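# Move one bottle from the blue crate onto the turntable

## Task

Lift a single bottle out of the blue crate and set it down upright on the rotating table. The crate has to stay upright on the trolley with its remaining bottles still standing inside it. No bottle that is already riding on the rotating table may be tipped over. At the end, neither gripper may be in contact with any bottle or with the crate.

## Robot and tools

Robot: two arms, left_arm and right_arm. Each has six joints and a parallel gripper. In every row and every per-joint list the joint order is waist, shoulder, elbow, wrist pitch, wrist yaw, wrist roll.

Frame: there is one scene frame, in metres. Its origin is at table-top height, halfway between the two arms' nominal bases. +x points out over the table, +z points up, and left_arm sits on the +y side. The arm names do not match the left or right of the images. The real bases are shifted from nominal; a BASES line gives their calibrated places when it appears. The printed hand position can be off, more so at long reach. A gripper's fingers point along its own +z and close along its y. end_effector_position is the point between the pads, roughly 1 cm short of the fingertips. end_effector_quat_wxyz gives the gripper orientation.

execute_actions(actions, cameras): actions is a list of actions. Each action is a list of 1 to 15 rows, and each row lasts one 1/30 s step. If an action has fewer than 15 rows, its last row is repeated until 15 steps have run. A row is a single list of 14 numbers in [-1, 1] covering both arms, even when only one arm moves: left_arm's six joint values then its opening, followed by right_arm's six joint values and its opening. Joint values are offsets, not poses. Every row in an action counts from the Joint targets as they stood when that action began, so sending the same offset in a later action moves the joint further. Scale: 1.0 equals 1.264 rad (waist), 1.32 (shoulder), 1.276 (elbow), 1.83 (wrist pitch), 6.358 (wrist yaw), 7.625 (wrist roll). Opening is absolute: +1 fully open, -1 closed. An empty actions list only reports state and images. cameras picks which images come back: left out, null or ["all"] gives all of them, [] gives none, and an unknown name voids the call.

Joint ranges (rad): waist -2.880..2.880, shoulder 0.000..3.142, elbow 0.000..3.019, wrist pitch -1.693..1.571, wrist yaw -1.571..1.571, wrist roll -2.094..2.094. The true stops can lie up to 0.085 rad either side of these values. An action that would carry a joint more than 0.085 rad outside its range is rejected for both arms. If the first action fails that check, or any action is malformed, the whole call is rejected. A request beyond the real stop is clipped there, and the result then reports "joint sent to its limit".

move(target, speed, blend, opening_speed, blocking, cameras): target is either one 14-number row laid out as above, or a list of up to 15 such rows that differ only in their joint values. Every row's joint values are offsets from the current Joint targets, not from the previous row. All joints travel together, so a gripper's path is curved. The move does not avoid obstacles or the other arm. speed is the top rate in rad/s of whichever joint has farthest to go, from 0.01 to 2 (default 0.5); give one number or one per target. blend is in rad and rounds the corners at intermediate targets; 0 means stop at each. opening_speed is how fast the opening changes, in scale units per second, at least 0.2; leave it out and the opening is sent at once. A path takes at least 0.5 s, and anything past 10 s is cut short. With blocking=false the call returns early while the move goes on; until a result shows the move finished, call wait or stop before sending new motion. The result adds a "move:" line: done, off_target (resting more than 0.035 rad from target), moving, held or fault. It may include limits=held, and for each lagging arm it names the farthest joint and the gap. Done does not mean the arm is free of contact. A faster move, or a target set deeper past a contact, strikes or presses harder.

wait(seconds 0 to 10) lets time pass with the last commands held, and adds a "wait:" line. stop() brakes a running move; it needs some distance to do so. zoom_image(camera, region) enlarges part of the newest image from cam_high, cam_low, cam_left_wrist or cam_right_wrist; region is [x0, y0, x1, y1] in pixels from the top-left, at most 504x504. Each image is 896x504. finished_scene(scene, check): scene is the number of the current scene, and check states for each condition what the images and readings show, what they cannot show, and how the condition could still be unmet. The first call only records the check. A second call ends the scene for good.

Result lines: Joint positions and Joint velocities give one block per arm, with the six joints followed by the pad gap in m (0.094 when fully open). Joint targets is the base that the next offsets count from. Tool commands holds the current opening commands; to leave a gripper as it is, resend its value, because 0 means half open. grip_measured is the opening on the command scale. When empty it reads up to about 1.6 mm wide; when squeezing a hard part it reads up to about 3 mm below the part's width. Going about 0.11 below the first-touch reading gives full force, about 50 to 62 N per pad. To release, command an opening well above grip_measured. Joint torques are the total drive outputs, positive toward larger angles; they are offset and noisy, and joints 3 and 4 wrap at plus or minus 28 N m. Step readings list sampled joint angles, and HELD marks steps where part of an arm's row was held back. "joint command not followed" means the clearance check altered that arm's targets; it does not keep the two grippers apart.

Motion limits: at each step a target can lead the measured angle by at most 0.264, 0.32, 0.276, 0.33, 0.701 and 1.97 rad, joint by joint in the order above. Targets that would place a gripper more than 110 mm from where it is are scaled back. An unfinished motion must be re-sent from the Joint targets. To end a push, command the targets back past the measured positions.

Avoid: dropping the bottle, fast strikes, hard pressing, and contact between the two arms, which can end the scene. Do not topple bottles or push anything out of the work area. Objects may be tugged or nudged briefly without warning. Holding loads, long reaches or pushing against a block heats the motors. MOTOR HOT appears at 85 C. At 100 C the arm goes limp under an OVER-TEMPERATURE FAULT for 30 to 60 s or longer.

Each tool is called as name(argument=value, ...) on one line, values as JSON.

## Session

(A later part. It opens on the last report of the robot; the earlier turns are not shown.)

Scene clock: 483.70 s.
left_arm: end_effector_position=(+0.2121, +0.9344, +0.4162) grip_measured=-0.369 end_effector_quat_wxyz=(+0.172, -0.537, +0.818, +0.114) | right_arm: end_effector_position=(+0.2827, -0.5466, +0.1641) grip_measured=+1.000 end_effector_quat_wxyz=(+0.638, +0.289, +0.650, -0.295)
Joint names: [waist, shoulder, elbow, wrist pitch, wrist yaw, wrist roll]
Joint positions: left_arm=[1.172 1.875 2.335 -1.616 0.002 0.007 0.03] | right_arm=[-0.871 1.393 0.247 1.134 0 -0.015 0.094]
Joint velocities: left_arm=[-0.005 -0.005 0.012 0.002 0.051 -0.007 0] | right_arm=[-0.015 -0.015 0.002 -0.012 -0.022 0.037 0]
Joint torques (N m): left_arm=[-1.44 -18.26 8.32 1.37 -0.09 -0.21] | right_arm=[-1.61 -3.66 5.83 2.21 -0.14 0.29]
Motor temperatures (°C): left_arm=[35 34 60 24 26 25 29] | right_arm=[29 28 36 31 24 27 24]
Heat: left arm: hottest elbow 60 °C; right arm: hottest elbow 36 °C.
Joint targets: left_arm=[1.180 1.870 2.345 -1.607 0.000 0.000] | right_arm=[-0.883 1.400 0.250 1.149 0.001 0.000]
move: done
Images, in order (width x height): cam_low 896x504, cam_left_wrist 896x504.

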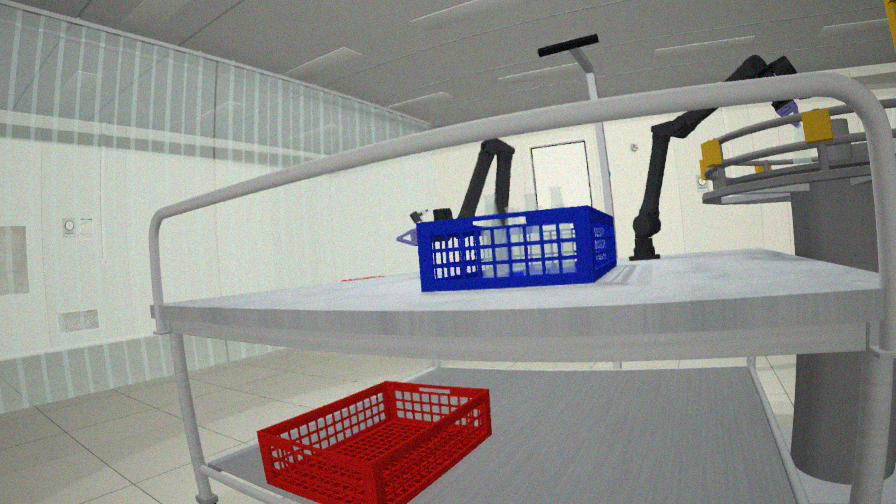

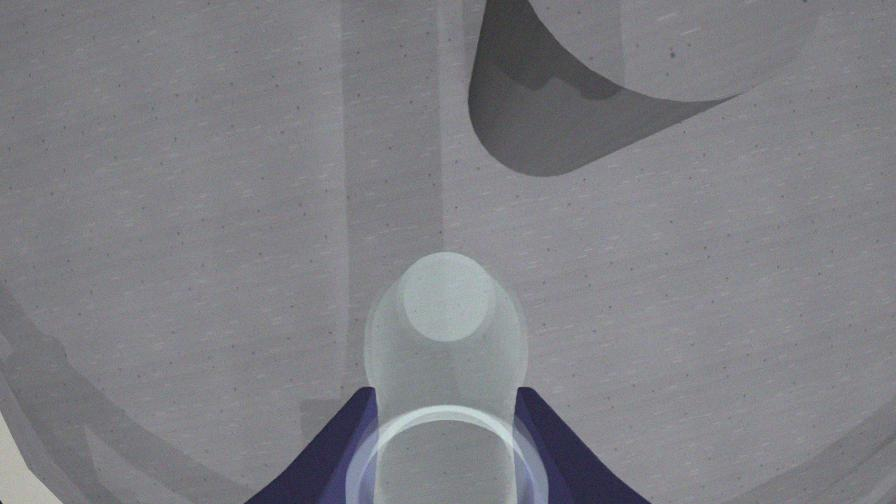

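zoom_image(camera="cam_low", region=[700, 100, 880, 220])

wait(seconds=1.0, cameras=["cam_left_wrist"])

Scaled by 2.800 from the camera's 896x504 image, which has a finer 1280x720 frame.

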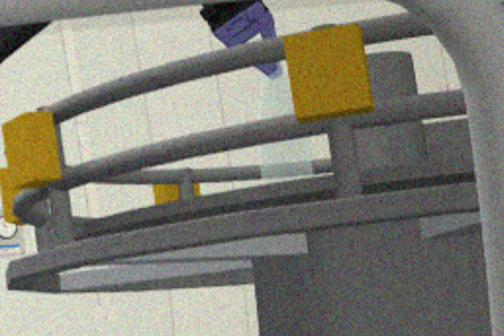

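Scene clock: 509.90 s.
left_arm: end_effector_position=(+0.2129, +0.9356, +0.4163) grip_measured=-0.370 end_effector_quat_wxyz=(+0.175, -0.540, +0.816, +0.114) | right_arm: end_effector_position=(+0.2827, -0.5466, +0.1641) grip_measured=+1.000 end_effector_quat_wxyz=(+0.638, +0.289, +0.650, -0.295)
Joint names: [waist, shoulder, elbow, wrist pitch, wrist yaw, wrist roll]
Joint positions: left_arm=[1.172 1.876 2.335 -1.611 0.003 0 0.03] | right_arm=[-0.871 1.393 0.247 1.134 0 -0.015 0.094]
Joint velocities: left_arm=[-0.005 0.005 0.022 0.002 -0.022 0.007 0.001] | right_arm=[-0.005 -0.005 0.022 -0.007 -0.125 0.037 0]
Joint torques (N m): left_arm=[-1.14 -18.55 8.29 1.31 -0.17 -0.13] | right_arm=[-1.61 -3.66 5.85 2.21 -0.14 0.29]
Motor temperatures (°C): left_arm=[35 34 53 23 26 25 29] | right_arm=[29 28 36 31 24 27 24]
Heat: left arm: hottest elbow 53 °C; right arm: hottest elbow 36 °C.
Joint targets: left_arm=[1.180 1.870 2.345 -1.607 0.000 0.000] | right_arm=[-0.883 1.400 0.250 1.149 0.001 0.000]
Tool commands: left_gripper/opening=-0.53 right_gripper/opening=+1.0
wait: 1.00 s; at rest from the start
Images, in order (width x height): cam_left_wrist 896x504.

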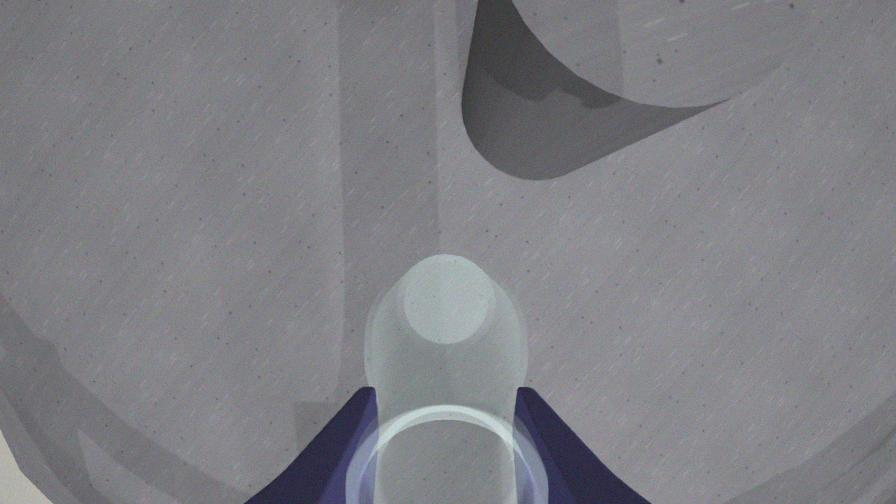

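move(target=[0, -0.0318, -0.1066, 0.0514, 0, 0, -0.53, 0, 0, 0, 0, 0, 0, 1.0], speed=0.15, cameras=["cam_left_wrist", "cam_low"])

zoom_image(camera="cam_low", region=[740, 110, 880, 210])

Scene clock: 535.37 s.
left_arm: end_effector_position=(+0.2151, +0.9264, +0.4147) grip_measured=-0.370 end_effector_quat_wxyz=(+0.193, -0.537, +0.813, +0.117) | right_arm: end_effector_position=(+0.2827, -0.5466, +0.1641) grip_measured=+1.000 end_effector_quat_wxyz=(+0.638, +0.289, +0.650, -0.295)
Joint names: [waist, shoulder, elbow, wrist pitch, wrist yaw, wrist roll]
Joint positions: left_arm=[1.167 1.81 2.223 -1.53 0.016 -0.006 0.03] | right_arm=[-0.871 1.393 0.247 1.134 0 -0.015 0.094]
Joint velocities: left_arm=[0.005 -0.005 0.027 -0.002 -0.051 0.037 0] | right_arm=[0.005 0.005 -0.007 -0.017 0.007 0.051 0]
Joint torques (N m): left_arm=[-0.62 -15.74 6.87 1.84 -0.73 -0.1] | right_arm=[-1.61 -3.66 5.85 2.21 -0.14 0.29]
Motor temperatures (°C): left_arm=[35 35 51 23 26 25 29] | right_arm=[29 28 36 31 24 27 24]
Heat: left arm: hottest elbow 51 °C; right arm: hottest elbow 36 °C.
Joint targets: left_arm=[1.179 1.828 2.209 -1.513 0.000 0.000] | right_arm=[-0.883 1.400 0.250 1.149 0.001 0.000]
move: done
Images, in order (width x height): cam_low 896x504, cam_left_wrist 896x504.

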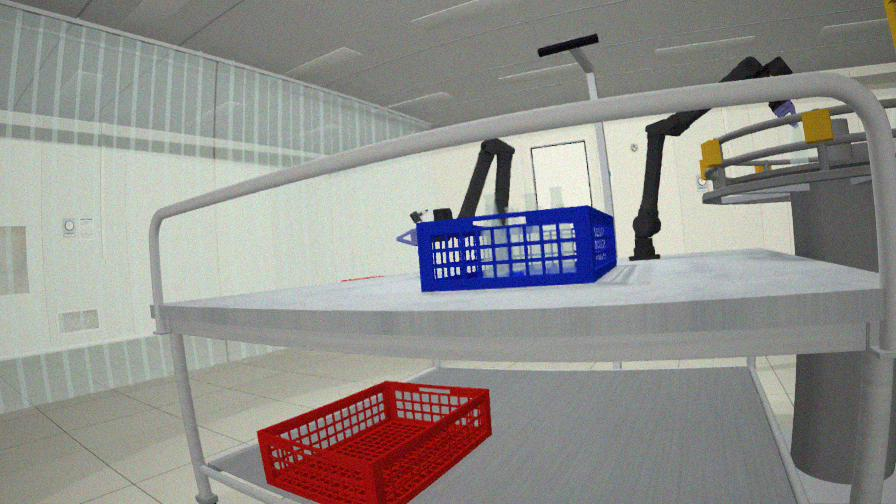

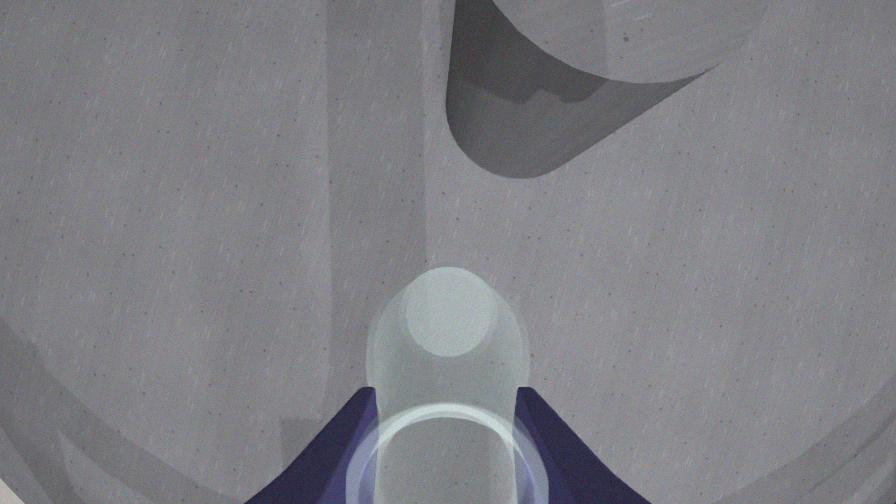

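Scaled by 3.600 from the camera's 896x504 image, which has a finer 1280x720 frame.

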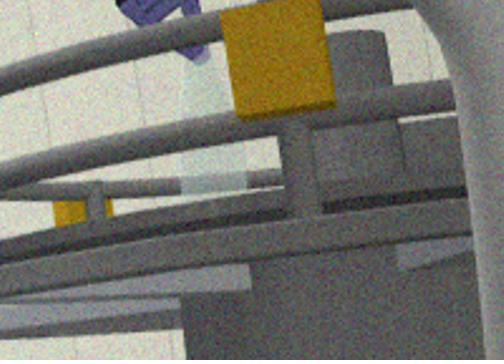

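execute_actions(actions=[], cameras=["cam_left_wrist"])

Scene clock: 582.60 s.
left_arm: end_effector_position=(+0.2152, +0.9268, +0.4147) grip_measured=-0.370 end_effector_quat_wxyz=(+0.193, -0.537, +0.813, +0.117) | right_arm: end_effector_position=(+0.2827, -0.5466, +0.1641) grip_measured=+1.000 end_effector_quat_wxyz=(+0.638, +0.289, +0.650, -0.295)
Joint names: [waist, shoulder, elbow, wrist pitch, wrist yaw, wrist roll]
Joint positions: left_arm=[1.167 1.81 2.223 -1.528 0.016 -0.006 0.03] | right_arm=[-0.871 1.393 0.247 1.134 0 -0.015 0.094]
Joint velocities: left_arm=[0.005 0.015 0.012 0.007 0.037 -0.007 0] | right_arm=[-0.024 -0.015 0.007 -0.012 -0.037 -0.007 0]
Joint torques (N m): left_arm=[-1.08 -15.68 6.91 1.72 -0.71 -0.09] | right_arm=[-1.61 -3.72 5.83 2.21 -0.14 0.29]
Motor temperatures (°C): left_arm=[35 38 48 23 26 25 30] | right_arm=[28 28 36 30 24 27 23]
Heat: left arm: hottest elbow 48 °C; right arm: hottest elbow 36 °C.
Joint targets: left_arm=[1.179 1.828 2.209 -1.513 0.000 0.000] | right_arm=[-0.883 1.400 0.250 1.149 0.001 0.000]
Tool commands: left_gripper/opening=-0.53 right_gripper/opening=+1.0
Images, in order (width x height): cam_left_wrist 896x504.

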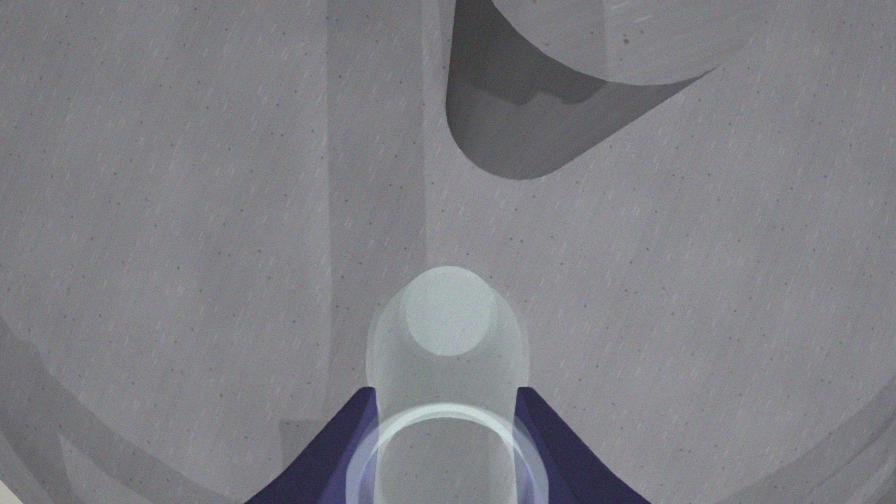

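execute_actions(actions=[[[-0.0028,-0.0009,0.0012,-0.0012,0,0,-0.53,0,0,0,0,0,0,1],[-0.0055,-0.0018,0.0024,-0.0023,0,0,-0.53,0,0,0,0,0,0,1],[-0.0083,-0.0027,0.0036,-0.0035,0,0,-0.53,0,0,0,0,0,0,1],[-0.0111,-0.0036,0.0048,-0.0047,0,0,-0.53,0,0,0,0,0,0,1],[-0.0138,-0.0045,0.006,-0.0058,0,0,-0.53,0,0,0,0,0,0,1],[-0.0166,-0.0055,0.0072,-0.007,0,0,-0.53,0,0,0,0,0,0,1],[-0.0179,-0.0064,0.0084,-0.0082,0,0,-0.53,0,0,0,0,0,0,1],[-0.0193,-0.0073,0.0096,-0.0093,0,0,-0.53,0,0,0,0,0,0,1],[-0.0206,-0.0082,0.0108,-0.0105,0,0,-0.53,0,0,0,0,0,0,1],[-0.0219,-0.0091,0.012,-0.0117,0,0,-0.53,0,0,0,0,0,0,1],[-0.0232,-0.01,0.0132,-0.0128,0,0,-0.53,0,0,0,0,0,0,1],[-0.0245,-0.0109,0.0144,-0.014,0,0,-0.53,0,0,0,0,0,0,1],[-0.0258,-0.0118,0.0156,-0.0152,0,0,-0.53,0,0,0,0,0,0,1],[-0.0272,-0.0127,0.0168,-0.0163,0,0,-0.53,0,0,0,0,0,0,1],[-0.0285,-0.0136,0.018,-0.0175,0,0,-0.53,0,0,0,0,0,0,1]],[[-0.0013,0,0,0,0,0,-0.53,0,0,0,0,0,0,1],[-0.0026,0,0,0,0,0,-0.53,0,0,0,0,0,0,1],[-0.004,0,0,0,0,0,-0.53,0,0,0,0,0,0,1],[-0.0053,0,0,0,0,0,-0.53,0,0,0,0,0,0,1],[-0.0066,0,0,0,0,0,-0.53,0,0,0,0,0,0,1],[-0.0079,0,0,0,0,0,-0.53,0,0,0,0,0,0,1],[-0.0092,0,0,0,0,0,-0.53,0,0,0,0,0,0,1],[-0.0106,0,0,0,0,0,-0.53,0,0,0,0,0,0,1],[-0.0119,0,0,0,0,0,-0.53,0,0,0,0,0,0,1],[-0.0132,0,0,0,0,0,-0.53,0,0,0,0,0,0,1],[-0.0145,0,0,0,0,0,-0.53,0,0,0,0,0,0,1],[-0.0158,0,0,0,0,0,-0.53,0,0,0,0,0,0,1],[-0.0172,0,0,0,0,0,-0.53,0,0,0,0,0,0,1],[-0.0185,0,0,0,0,0,-0.5,0,0,0,0,0,0,1],[-0.0198,0,0,0,0,0,-0.43,0,0,0,0,0,0,1]],[[-0.0013,0,0,0,0,0,-0.35,0,0,0,0,0,0,1],[-0.0026,0,0,0,0,0,-0.29,0,0,0,0,0,0,1],[-0.004,0,0,0,0,0,-0.24,0,0,0,0,0,0,1],[-0.0053,0,0,0,0,0,-0.19,0,0,0,0,0,0,1],[-0.0066,0,0,0,0,0,-0.14,0,0,0,0,0,0,1],[-0.0079,0,0,0,0,0,-0.09,0,0,0,0,0,0,1],[-0.0092,0,0,0,0,0,-0.04,0,0,0,0,0,0,1],[-0.0106,0,0,0,0,0,0.01,0,0,0,0,0,0,1],[-0.0119,0,0,0,0,0,0.06,0,0,0,0,0,0,1],[-0.0132,0,0,0,0,0,0.11,0,0,0,0,0,0,1],[-0.0145,0,0,0,0,0,0.16,0,0,0,0,0,0,1],[-0.0158,0,0,0,0,0,0.21,0,0,0,0,0,0,1],[-0.0172,0,0,0,0,0,0.26,0,0,0,0,0,0,1],[-0.0185,0,0,0,0,0,0.31,0,0,0,0,0,0,1],[-0.0198,0,0,0,0,0,0.36,0,0,0,0,0,0,1]],[[-0.0013,0,0,0,0,0,0.41,0,0,0,0,0,0,1],[-0.0026,0,0,0,0,0,0.46,0,0,0,0,0,0,1],[-0.004,0,0,0,0,0,0.51,0,0,0,0,0,0,1],[-0.0053,0,0,0,0,0,0.56,0,0,0,0,0,0,1],[-0.0066,0,0,0,0,0,0.61,0,0,0,0,0,0,1],[-0.0079,0,0.0004,0,0,0,0.66,0,0,0,0,0,0,1],[-0.0092,0,0.0016,0,0,0,0.71,0,0,0,0,0,0,1],[-0.0106,0,0.0035,0,0,0,0.76,0,0,0,0,0,0,1],[-0.0119,0,0.0063,0,0,0,0.81,0,0,0,0,0,0,1],[-0.0132,0,0.0098,0,0,0,0.86,0,0,0,0,0,0,1],[-0.0145,0,0.0141,0,0,0,0.91,0,0,0,0,0,0,1],[-0.0158,0,0.0192,0,0,0,0.95,0,0,0,0,0,0,1],[-0.0172,0,0.0251,0,0,0,1,0,0,0,0,0,0,1],[-0.0185,0,0.0317,0,0,0,1,0,0,0,0,0,0,1],[-0.0198,0,0.0392,0,0,0,1,0,0,0,0,0,0,1]],[[-0.0013,0,0.0078,0,0,0,1,0,0,0,0,0,0,1],[-0.0026,0,0.0157,0,0,0,1,0,0,0,0,0,0,1],[-0.004,0,0.0235,0,0,0,1,0,0,0,0,0,0,1],[-0.0053,0,0.0313,0,0,0,1,0,0,0,0,0,0,1],[-0.0066,0,0.0392,0,0,0,1,0,0,0,0,0,0,1],[-0.0079,0,0.047,0,0,0,1,0,0,0,0,0,0,1],[-0.0092,0,0.0549,0,0,0,1,0,0,0,0,0,0,1],[-0.0106,0,0.0627,0,0,0,1,0,0,0,0,0,0,1],[-0.0119,0,0.0705,0,0,0,1,0,0,0,0,0,0,1],[-0.0132,0,0.0784,0,0,0,1,0,0,0,0,0,0,1],[-0.0145,0,0.0862,0,0,0,1,0,0,0,0,0,0,1],[-0.0158,0,0.094,0,0,0,1,0,0,0,0,0,0,1],[-0.0172,0,0.1019,0,0,0,1,0,0,0,0,0,0,1],[-0.0185,0,0.1097,0,0,0,1,0,0,0,0,0,0,1],[-0.0198,0,0.1176,0,0,0,1,0,0,0,0,0,0,1]],[[-0.0013,0,0.0078,0,0,0,1,0,0,0,0,0,0,1],[-0.0026,0,0.0157,0,0,0,1,0,0,0,0,0,0,1],[-0.004,0,0.0235,0,0,0,1,0,0,0,0,0,0,1],[-0.0053,0,0.0313,0,0,0,1,0,0,0,0,0,0,1],[-0.0066,0,0.0392,0,0,0,1,0,0,0,0,0,0,1],[-0.0079,0,0.047,0,0,0,1,0,0,0,0,0,0,1],[-0.0092,0,0.0549,0,0,0,1,0,0,0,0,0,0,1],[-0.0106,0,0.0627,0,0,0,1,0,0,0,0,0,0,1],[-0.0119,0,0.0705,0,0,0,1,0,0,0,0,0,0,1],[-0.0132,0,0.0784,0,0,0,1,0,0,0,0,0,0,1],[-0.0145,0,0.0862,0,0,0,1,0,0,0,0,0,0,1],[-0.0158,0,0.094,0,0,0,1,0,0,0,0,0,0,1],[-0.0172,0,0.1019,0,0,0,1,0,0,0,0,0,0,1],[-0.0185,0,0.1097,0,0,0,1,0,0,0,0,0,0,1],[-0.0198,0,0.1176,0,0,0,1,0,0,0,0,0,0,1]],[[-0.0013,0,0.0076,0,0,0,1,0,0,0,0,0,0,1],[-0.0025,0,0.0146,0,0,0,1,0,0,0,0,0,0,1],[-0.0036,0,0.0212,0,0,0,1,0,0,0,0,0,0,1],[-0.0046,0,0.0272,0,0,0,1,0,0,0,0,0,0,1],[-0.0055,0,0.0327,0,0,0,1,0,0,0,0,0,0,1],[-0.0063,0,0.0376,0,0,0,1,0,0,0,0,0,0,1],[-0.0071,0,0.0421,0,0,0,1,0,0,0,0,0,0,1],[-0.0077,0,0.046,0,0,0,1,0,0,0,0,0,0,1],[-0.0083,0,0.0494,0,0,0,1,0,0,0,0,0,0,1],[-0.0088,0,0.0522,0,0,0,1,0,0,0,0,0,0,1],[-0.0092,0,0.0546,0,0,0,1,0,0,0,0,0,0,1],[-0.0095,0,0.0564,0,0,0,1,0,0,0,0,0,0,1],[-0.0097,0,0.0577,0,0,0,1,0,0,0,0,0,0,1],[-0.0099,0,0.0585,0,0,0,1,0,0,0,0,0,0,1],[-0.0099,0,0.0588,0,0,0,1,0,0,0,0,0,0,1]]], cameras=["cam_left_wrist", "cam_low", "cam_high"])

Scene clock: 629.47 s.
left_arm: end_effector_position=(+0.2944, +0.8729, +0.5890) grip_measured=+0.998 end_effector_quat_wxyz=(+0.352, -0.445, +0.801, +0.191) | right_arm: end_effector_position=(+0.2827, -0.5466, +0.1641) grip_measured=+1.000 end_effector_quat_wxyz=(+0.638, +0.289, +0.650, -0.295)
Joint names: [waist, shoulder, elbow, wrist pitch, wrist yaw, wrist roll]
Joint positions: left_arm=[1.012 1.812 2.612 -1.545 0.004 -0.006 0.094] | right_arm=[-0.871 1.393 0.247 1.134 0 -0.015 0.094]
Joint velocities: left_arm=[-0.005 -0.005 0.007 0.012 0.022 -0.022 0] | right_arm=[-0.005 0.005 -0.007 -0.012 -0.051 -0.066 0]
Joint torques (N m): left_arm=[-2.2 -15.38 9.72 1.69 -0.2 -0.08] | right_arm=[-1.61 -3.72 5.85 2.21 -0.14 0.29]
Motor temperatures (°C): left_arm=[34 38 47 23 26 25 29] | right_arm=[28 28 36 30 24 26 23]
Heat: left arm: hottest elbow 47 °C; right arm: hottest elbow 36 °C.
Joint targets: left_arm=[1.006 1.810 2.658 -1.545 0.000 0.000] | right_arm=[-0.883 1.400 0.250 1.149 0.001 0.000]
Step readings (joint positions of left_arm | right_arm):
0: [1.167 1.810 2.223 -1.528 0.016 -0.006] | [-0.871 1.393 0.247 1.134 0.000 -0.015]
1: [1.167 1.810 2.223 -1.528 0.016 -0.006] | [-0.871 1.393 0.247 1.134 0.000 -0.015]
2: [1.167 1.810 2.223 -1.528 0.016 -0.006] | [-0.871 1.393 0.247 1.134 0.000 -0.015]
4: [1.166 1.810 2.223 -1.528 0.016 -0.006] | [-0.871 1.393 0.247 1.134 0.000 -0.015]
8: [1.161 1.810 2.223 -1.528 0.016 -0.006] | [-0.871 1.393 0.247 1.134 0.000 -0.015]
15: [1.148 1.809 2.223 -1.534 0.012 -0.006] | [-0.871 1.393 0.247 1.134 0.000 -0.015]
16: [1.147 1.809 2.223 -1.535 0.012 -0.006] | [-0.871 1.393 0.247 1.134 0.000 -0.015]
17: [1.145 1.808 2.223 -1.537 0.012 -0.006] | [-0.871 1.393 0.247 1.134 0.000 -0.015]
19: [1.142 1.808 2.223 -1.539 0.012 -0.006] | [-0.871 1.393 0.247 1.134 0.000 -0.015]
23: [1.135 1.807 2.223 -1.542 0.012 -0.006] | [-0.871 1.393 0.247 1.134 0.000 -0.015]
30: [1.124 1.806 2.223 -1.545 0.012 -0.006] | [-0.871 1.393 0.247 1.134 0.000 -0.015]
31: [1.123 1.806 2.223 -1.545 0.012 -0.006] | [-0.871 1.393 0.247 1.134 0.000 -0.015]
32: [1.121 1.806 2.223 -1.545 0.012 -0.006] | [-0.871 1.393 0.247 1.134 0.000 -0.015]
34: [1.119 1.806 2.223 -1.545 0.011 -0.006] | [-0.871 1.393 0.247 1.134 0.000 -0.015]
38: [1.116 1.807 2.223 -1.545 0.005 -0.006] | [-0.871 1.393 0.247 1.134 0.000 -0.015]
45: [1.108 1.807 2.223 -1.545 0.004 -0.006] | [-0.871 1.393 0.247 1.134 0.000 -0.015]
46: [1.107 1.807 2.223 -1.545 0.004 -0.006] | [-0.871 1.393 0.247 1.134 0.000 -0.015]
47: [1.105 1.807 2.223 -1.545 0.004 -0.006] | [-0.871 1.393 0.247 1.134 0.000 -0.015]
49: [1.102 1.807 2.223 -1.545 0.004 -0.006] | [-0.871 1.393 0.247 1.134 0.000 -0.015]
53: [1.095 1.807 2.223 -1.545 0.004 -0.006] | [-0.871 1.393 0.247 1.134 0.000 -0.015]
60: [1.083 1.807 2.223 -1.545 0.004 -0.006] | [-0.871 1.393 0.247 1.134 0.000 -0.015]
61: [1.081 1.807 2.223 -1.545 0.004 -0.006] | [-0.871 1.393 0.247 1.134 0.000 -0.015]
62: [1.080 1.807 2.223 -1.545 0.004 -0.006] | [-0.871 1.393 0.247 1.134 0.000 -0.015]
64: [1.077 1.808 2.227 -1.545 0.004 -0.006] | [-0.871 1.393 0.247 1.134 0.000 -0.015]
68: [1.070 1.812 2.260 -1.545 0.004 -0.006] | [-0.871 1.393 0.247 1.134 0.000 -0.015]
75: [1.058 1.812 2.339 -1.545 0.004 -0.006] | [-0.871 1.393 0.247 1.134 0.000 -0.015]
76: [1.057 1.812 2.349 -1.545 0.004 -0.006] | [-0.871 1.393 0.247 1.134 0.000 -0.015]
77: [1.055 1.812 2.360 -1.545 0.004 -0.006] | [-0.871 1.393 0.247 1.134 0.000 -0.015]
79: [1.052 1.812 2.379 -1.545 0.004 -0.006] | [-0.871 1.393 0.247 1.134 0.000 -0.015]
83: [1.045 1.812 2.419 -1.545 0.004 -0.006] | [-0.871 1.393 0.247 1.134 0.000 -0.015]
90: [1.033 1.812 2.490 -1.545 0.004 -0.006] | [-0.871 1.393 0.247 1.134 0.000 -0.015]
91: [1.032 1.812 2.500 -1.545 0.004 -0.006] | [-0.871 1.393 0.247 1.134 0.000 -0.015]
92: [1.030 1.812 2.511 -1.545 0.004 -0.006] | [-0.871 1.393 0.247 1.134 0.000 -0.015]
94: [1.027 1.812 2.530 -1.545 0.004 -0.006] | [-0.871 1.393 0.247 1.134 0.000 -0.015]
98: [1.021 1.812 2.568 -1.545 0.004 -0.006] | [-0.871 1.393 0.247 1.134 0.000 -0.015]
105: [1.014 1.812 2.605 -1.545 0.004 -0.006] | [-0.871 1.393 0.247 1.134 0.000 -0.015]
Images, in order (width x height): cam_high 896x504, cam_low 896x504, cam_left_wrist 896x504.

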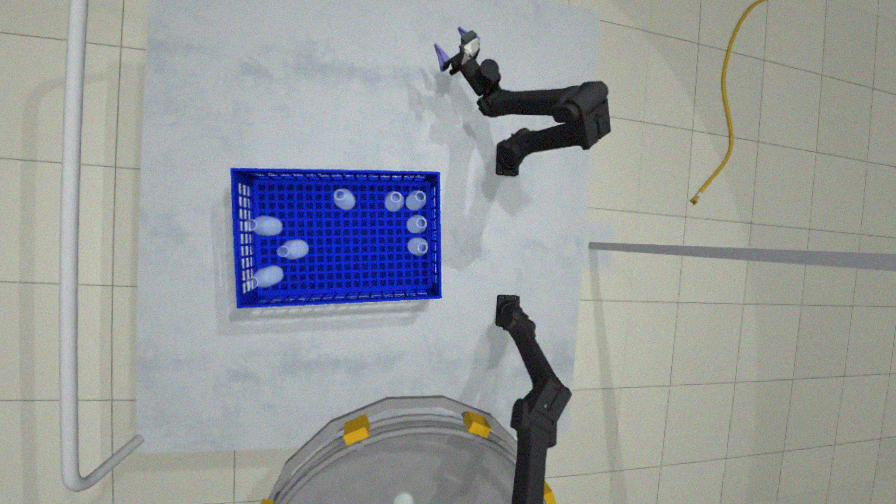

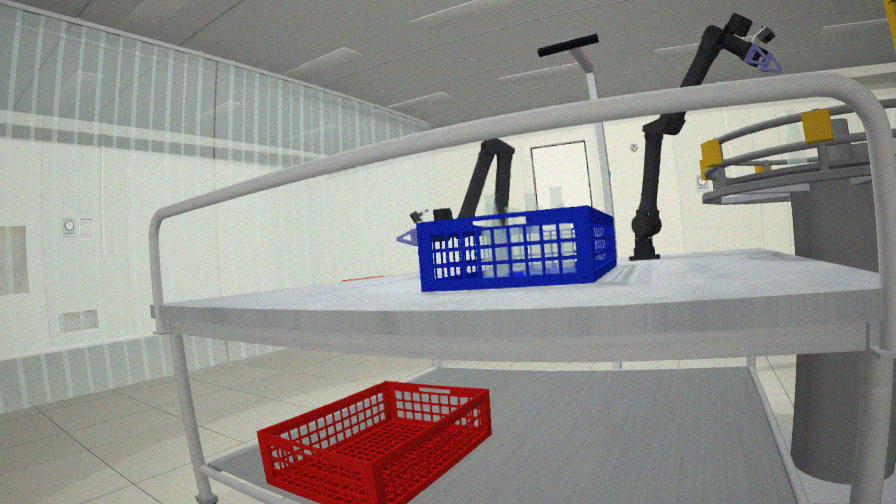

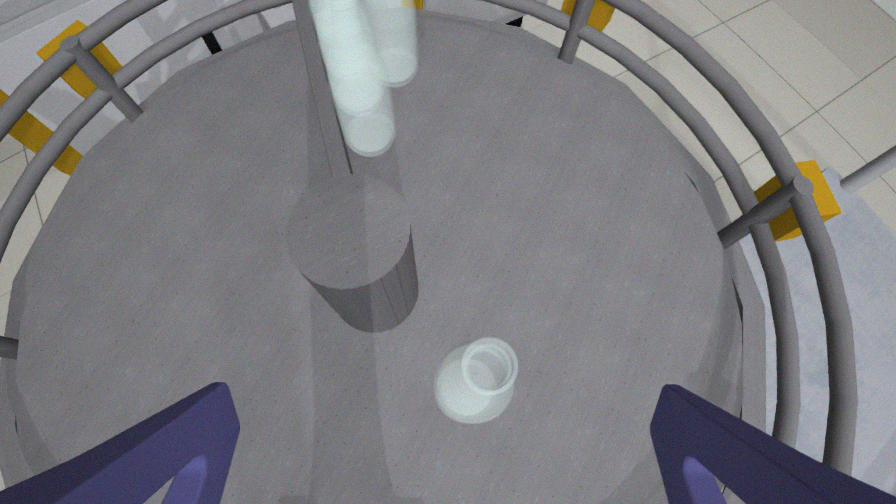

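wait(seconds=5, cameras=["cam_left_wrist"])

wait(seconds=6, cameras=["cam_left_wrist"])

Scene clock: 638.67 s.
left_arm: end_effector_position=(+0.2944, +0.8729, +0.5890) grip_measured=+0.998 end_effector_quat_wxyz=(+0.352, -0.445, +0.801, +0.191) | right_arm: end_effector_position=(+0.2827, -0.5466, +0.1641) grip_measured=+1.000 end_effector_quat_wxyz=(+0.638, +0.289, +0.650, -0.295)
Joint names: [waist, shoulder, elbow, wrist pitch, wrist yaw, wrist roll]
Joint positions: left_arm=[1.012 1.812 2.612 -1.545 0.004 -0.006 0.094] | right_arm=[-0.871 1.393 0.247 1.134 0 -0.015 0.094]
Joint velocities: left_arm=[0.005 -0.005 -0.007 0.002 0.022 0.007 0] | right_arm=[-0.024 -0.005 -0.012 0.002 -0.007 -0.11 0]
Joint torques (N m): left_arm=[-1.96 -15.79 9.94 1.63 -0.19 -0.05] | right_arm=[-1.61 -3.66 5.83 2.19 -0.14 0.29]
Motor temperatures (°C): left_arm=[34 36 49 23 26 25 29] | right_arm=[28 28 36 30 24 26 23]
Heat: left arm: hottest elbow 49 °C; right arm: hottest elbow 36 °C.
Joint targets: left_arm=[1.006 1.810 2.658 -1.545 0.000 0.000] | right_arm=[-0.883 1.400 0.250 1.149 0.001 0.000]
Tool commands: left_gripper/opening=+1.0 right_gripper/opening=+1.0
wait: 5.00 s; at rest from the start
Images, in order (width x height): cam_left_wrist 896x504.

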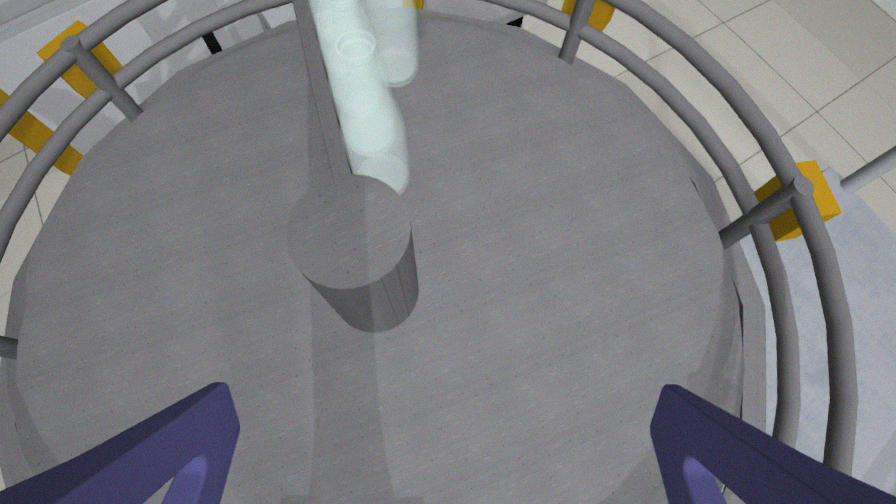

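Scene clock: 644.67 s.
left_arm: end_effector_position=(+0.2944, +0.8729, +0.5890) grip_measured=+0.998 end_effector_quat_wxyz=(+0.352, -0.445, +0.801, +0.191) | right_arm: end_effector_position=(+0.2827, -0.5466, +0.1641) grip_measured=+1.000 end_effector_quat_wxyz=(+0.638, +0.289, +0.650, -0.295)
Joint names: [waist, shoulder, elbow, wrist pitch, wrist yaw, wrist roll]
Joint positions: left_arm=[1.012 1.812 2.612 -1.545 0.004 -0.006 0.094] | right_arm=[-0.871 1.393 0.247 1.134 0 -0.015 0.094]
Joint velocities: left_arm=[-0.005 -0.015 0.007 -0.022 -0.007 0.022 0] | right_arm=[-0.005 0.005 0.017 -0.017 -0.051 -0.051 0]
Joint torques (N m): left_arm=[-2.61 -15.68 9.83 1.62 -0.19 -0.02] | right_arm=[-1.61 -3.66 5.82 2.21 -0.14 0.29]
Motor temperatures (°C): left_arm=[34 36 50 23 26 25 28] | right_arm=[28 28 36 30 24 26 23]
Heat: left arm: hottest elbow 50 °C; right arm: hottest elbow 36 °C.
Joint targets: left_arm=[1.006 1.810 2.658 -1.545 0.000 0.000] | right_arm=[-0.883 1.400 0.250 1.149 0.001 0.000]
Tool commands: left_gripper/opening=+1.0 right_gripper/opening=+1.0
wait: 6.00 s; at rest by 0.17 s
Images, in order (width x height): cam_left_wrist 896x504.

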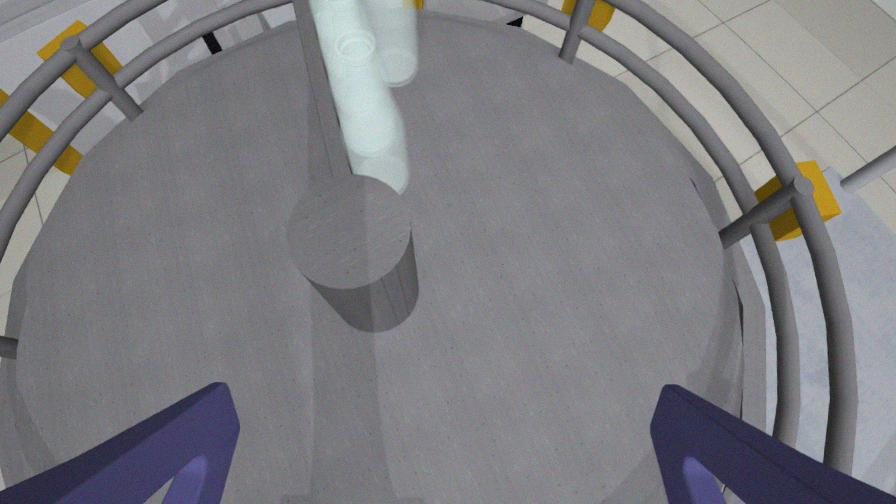

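zoom_image(camera="cam_left_wrist", region=[280, 0, 500, 220])

Scaled by 2.291 from the camera's 896x504 image, which has a finer 1280x720 frame.

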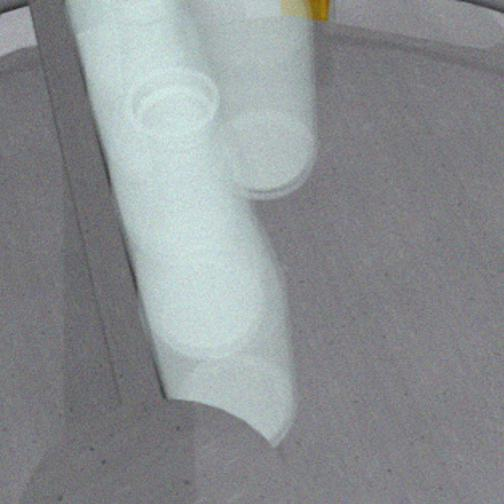

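move(target=[0, 0, 0, 0.26, 0, 0, 1.0, 0, 0, 0, 0, 0, 0, 1.0], speed=0.5)

zoom_image(camera="cam_left_wrist", region=[240, 120, 490, 370])

zoom_image(camera="cam_low", region=[400, 150, 660, 310])

zoom_image(camera="cam_high", region=[220, 150, 460, 320])

Scene clock: 655.70 s.
left_arm: end_effector_position=(+0.3238, +0.9197, +0.6861) grip_measured=+0.998 end_effector_quat_wxyz=(+0.526, -0.389, +0.700, +0.287) | right_arm: end_effector_position=(+0.2827, -0.5466, +0.1641) grip_measured=+1.000 end_effector_quat_wxyz=(+0.638, +0.289, +0.650, -0.295)
Joint names: [waist, shoulder, elbow, wrist pitch, wrist yaw, wrist roll]
Joint positions: left_arm=[1.012 1.812 2.612 -1.087 0.004 -0.006 0.094] | right_arm=[-0.871 1.393 0.247 1.134 0 -0.015 0.094]
Joint velocities: left_arm=[0.015 -0.005 -0.007 -0.022 0.007 0.007 0] | right_arm=[-0.024 -0.005 -0.002 -0.017 -0.051 -0.066 0]
Joint torques (N m): left_arm=[-2.26 -16.15 10.17 2.76 -0.2 -0.04] | right_arm=[-1.67 -3.66 5.82 2.19 -0.14 0.29]
Motor temperatures (°C): left_arm=[34 35 51 23 26 25 28] | right_arm=[28 28 36 30 24 26 23]
Heat: left arm: hottest elbow 51 °C; right arm: hottest elbow 36 °C.
Joint targets: left_arm=[1.006 1.810 2.658 -1.069 0.000 0.000] | right_arm=[-0.883 1.400 0.250 1.149 0.001 0.000]
move: off_target (left_arm); left_arm: the elbow is farthest, 0.046 rad from its target

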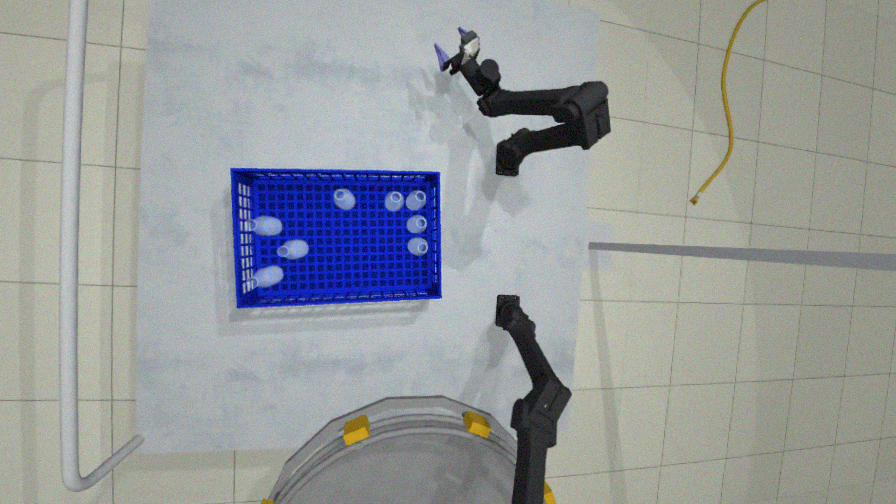

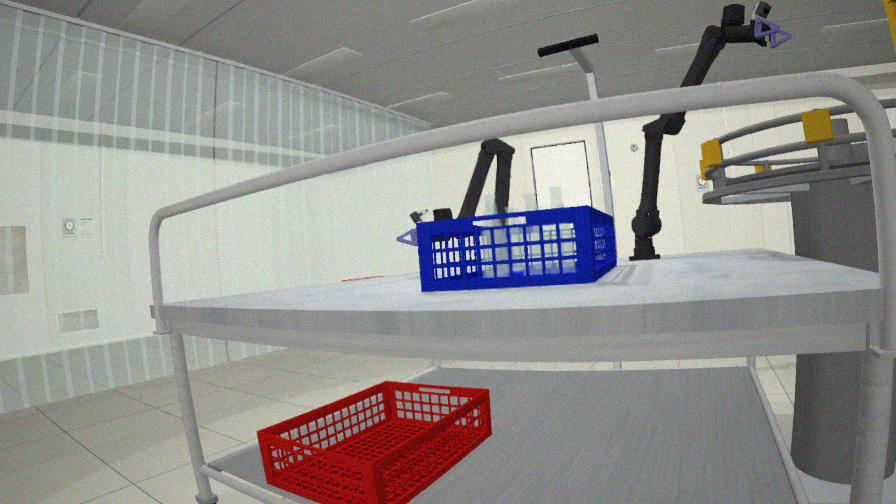

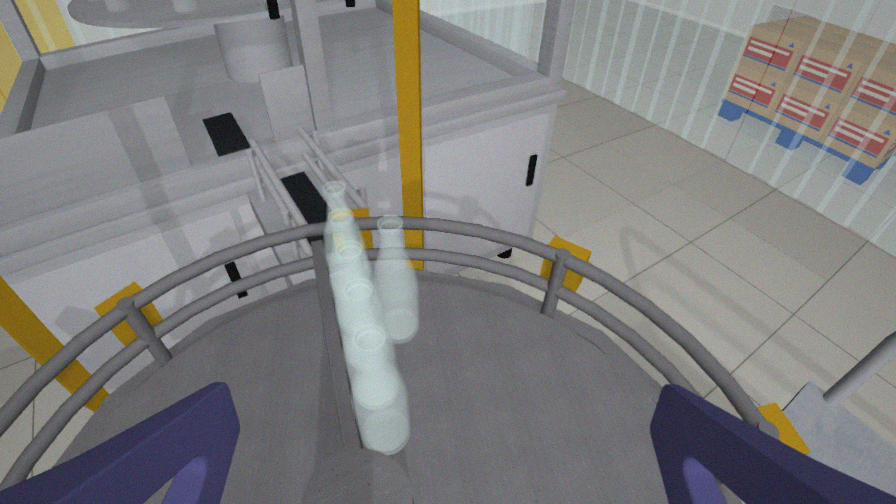

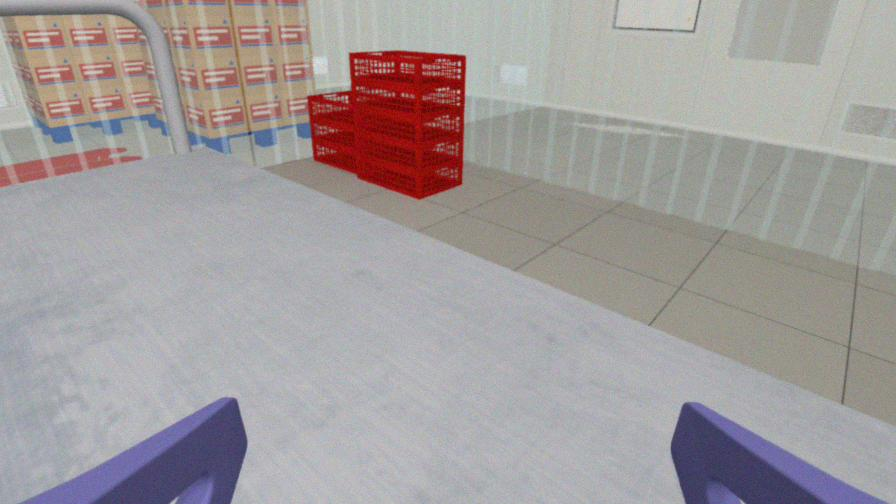

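Scaled by 2.016 from the camera's 896x504 image, which has a finer 1280x720 frame.

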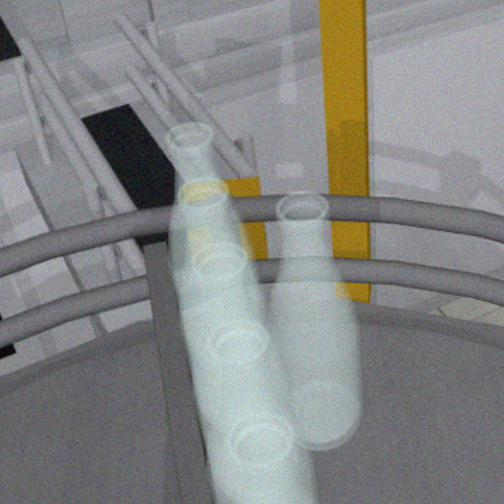

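Scaled by 1.938 from the camera's 896x504 image, which has a finer 1280x720 frame.

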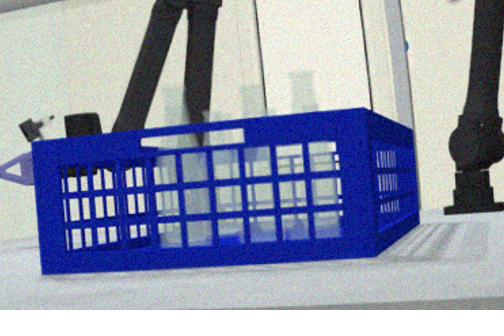

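Scaled by 2.100 from the camera's 896x504 image, which has a finer 1280x720 frame.

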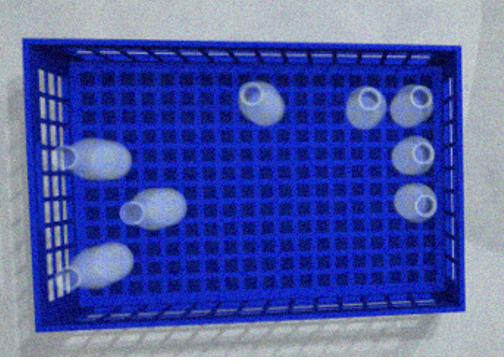

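finished_scene(scene=1, check="Bottle on table: the latest left wrist picture shows six bottles standing on the turning table (five in a row along the fence, one beside it); the innermost one at (385,430) with neck ring at (370,340) is mine, upright, released, carried by the disc to the fence. Riding bottles: the five that were there before are all still upright with neck rings up. Crate: cam_high and cam_low show the blue crate standing flat on the trolley with eight bottles, all standing (necks lean away from the image centre only by perspective). Hands: left gripper fully open at z=0.686, well above the bottles (tops about 0.43) and rails; right arm folded at y=-0.55 away from the crate. Could be missed if: a bottle in the crate leaned on the wall, or the bottle on the table later toppled when pushed against the fence; pictures over 20 s show it steady.")

This call ended nothing. Check each condition that your pictures could not show: look closer or test it, and mend what is not met. Then call finished_scene again.

wait(seconds=0.5, cameras=["cam_left_wrist", "cam_high"])

zoom_image(camera="cam_left_wrist", region=[250, 160, 500, 500])

Scene clock: 672.33 s.
left_arm: end_effector_position=(+0.3238, +0.9197, +0.6861) grip_measured=+0.998 end_effector_quat_wxyz=(+0.526, -0.389, +0.700, +0.287) | right_arm: end_effector_position=(+0.2827, -0.5466, +0.1641) grip_measured=+1.000 end_effector_quat_wxyz=(+0.638, +0.289, +0.650, -0.295)
Joint names: [waist, shoulder, elbow, wrist pitch, wrist yaw, wrist roll]
Joint positions: left_arm=[1.012 1.812 2.612 -1.087 0.004 -0.006 0.094] | right_arm=[-0.871 1.393 0.247 1.134 0 -0.015 0.094]
Joint velocities: left_arm=[0.024 -0.015 -0.002 -0.012 0.037 -0.007 -0.001] | right_arm=[-0.005 -0.005 0.002 -0.002 -0.007 -0.022 0]
Joint torques (N m): left_arm=[-2.32 -15.85 10.1 2.71 -0.17 -0.07] | right_arm=[-1.61 -3.66 5.86 2.19 -0.14 0.29]
Motor temperatures (°C): left_arm=[34 35 53 24 26 25 27] | right_arm=[28 28 36 30 24 26 23]
Heat: left arm: hottest elbow 53 °C; right arm: hottest elbow 36 °C.
Joint targets: left_arm=[1.006 1.810 2.658 -1.070 0.000 0.000] | right_arm=[-0.883 1.400 0.250 1.149 0.001 0.000]
Tool commands: left_gripper/opening=+1.0 right_gripper/opening=+1.0
wait: 0.50 s; at rest from the start
Images, in order (width x height): cam_high 896x504, cam_left_wrist 896x504.

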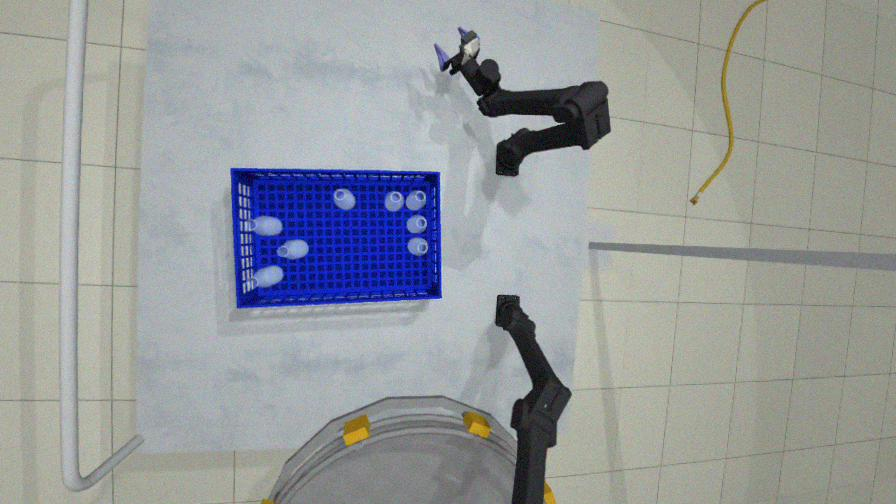

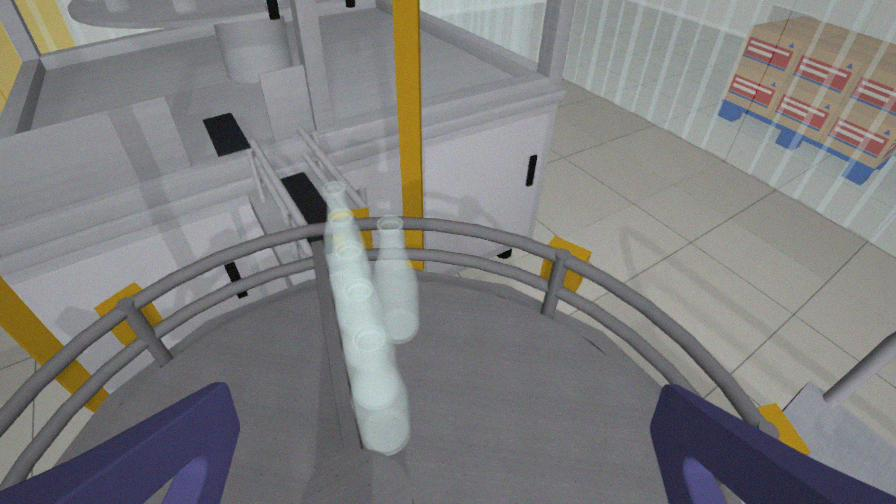

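Scaled by 1.482 from the camera's 896x504 image, which has a finer 1280x720 frame.

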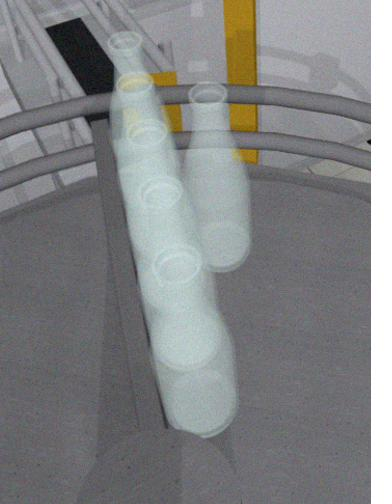

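execute_actions(actions=[], cameras=["cam_high", "cam_left_wrist"])

Scene clock: 692.07 s.
left_arm: end_effector_position=(+0.3238, +0.9197, +0.6861) grip_measured=+0.998 end_effector_quat_wxyz=(+0.526, -0.389, +0.700, +0.287) | right_arm: end_effector_position=(+0.2827, -0.5466, +0.1641) grip_measured=+1.000 end_effector_quat_wxyz=(+0.638, +0.289, +0.650, -0.295)
Joint names: [waist, shoulder, elbow, wrist pitch, wrist yaw, wrist roll]
Joint positions: left_arm=[1.012 1.812 2.612 -1.087 0.004 -0.006 0.094] | right_arm=[-0.871 1.393 0.247 1.134 0 -0.015 0.094]
Joint velocities: left_arm=[-0.024 0.005 0.002 -0.002 0.051 0.022 0] | right_arm=[-0.005 -0.015 0.012 -0.007 -0.022 -0.051 0]
Joint torques (N m): left_arm=[-2.08 -15.97 10.13 2.63 -0.16 -0.05] | right_arm=[-1.67 -3.66 5.83 2.21 -0.14 0.29]
Motor temperatures (°C): left_arm=[34 35 54 24 26 25 27] | right_arm=[28 28 36 30 24 26 23]
Heat: left arm: hottest elbow 54 °C; right arm: hottest elbow 36 °C.
Joint targets: left_arm=[1.006 1.810 2.658 -1.070 0.000 0.000] | right_arm=[-0.883 1.400 0.250 1.149 0.001 0.000]
Tool commands: left_gripper/opening=+1.0 right_gripper/opening=+1.0
Images, in order (width x height): cam_high 896x504, cam_left_wrist 896x504.

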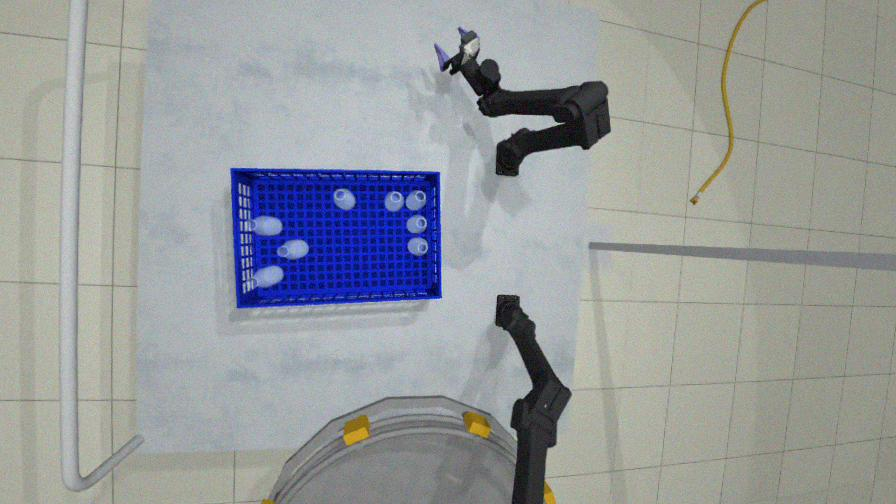

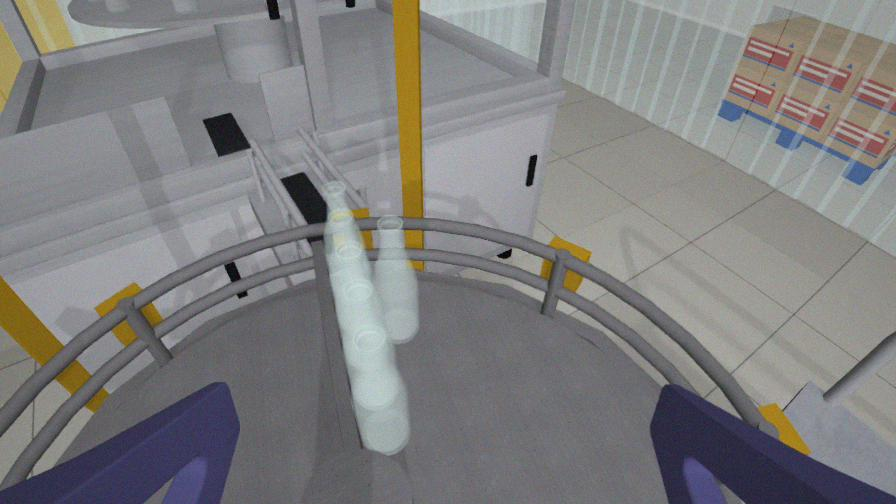

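finished_scene(scene=1, check="Latest wrist view: six bottles stand upright on the turntable (five in a row along the fence and one beside them), none lying. Latest cam_high: the crate is in its place on the trolley, unmoved, and the eight remaining bottles are inside it; their perspective lean points away from the camera nadir as for standing bottles. Left gripper is open at z=0.686 m above everything and right arm is folded beside its base, so neither touches bottles or crate. What the pictures do not show directly is the crate bottles' contact with the floor, but their silhouettes match standing bottles; the condition could be missed if one leaned on the crate wall, which the views do not suggest.")

The scene is finished: the task was done.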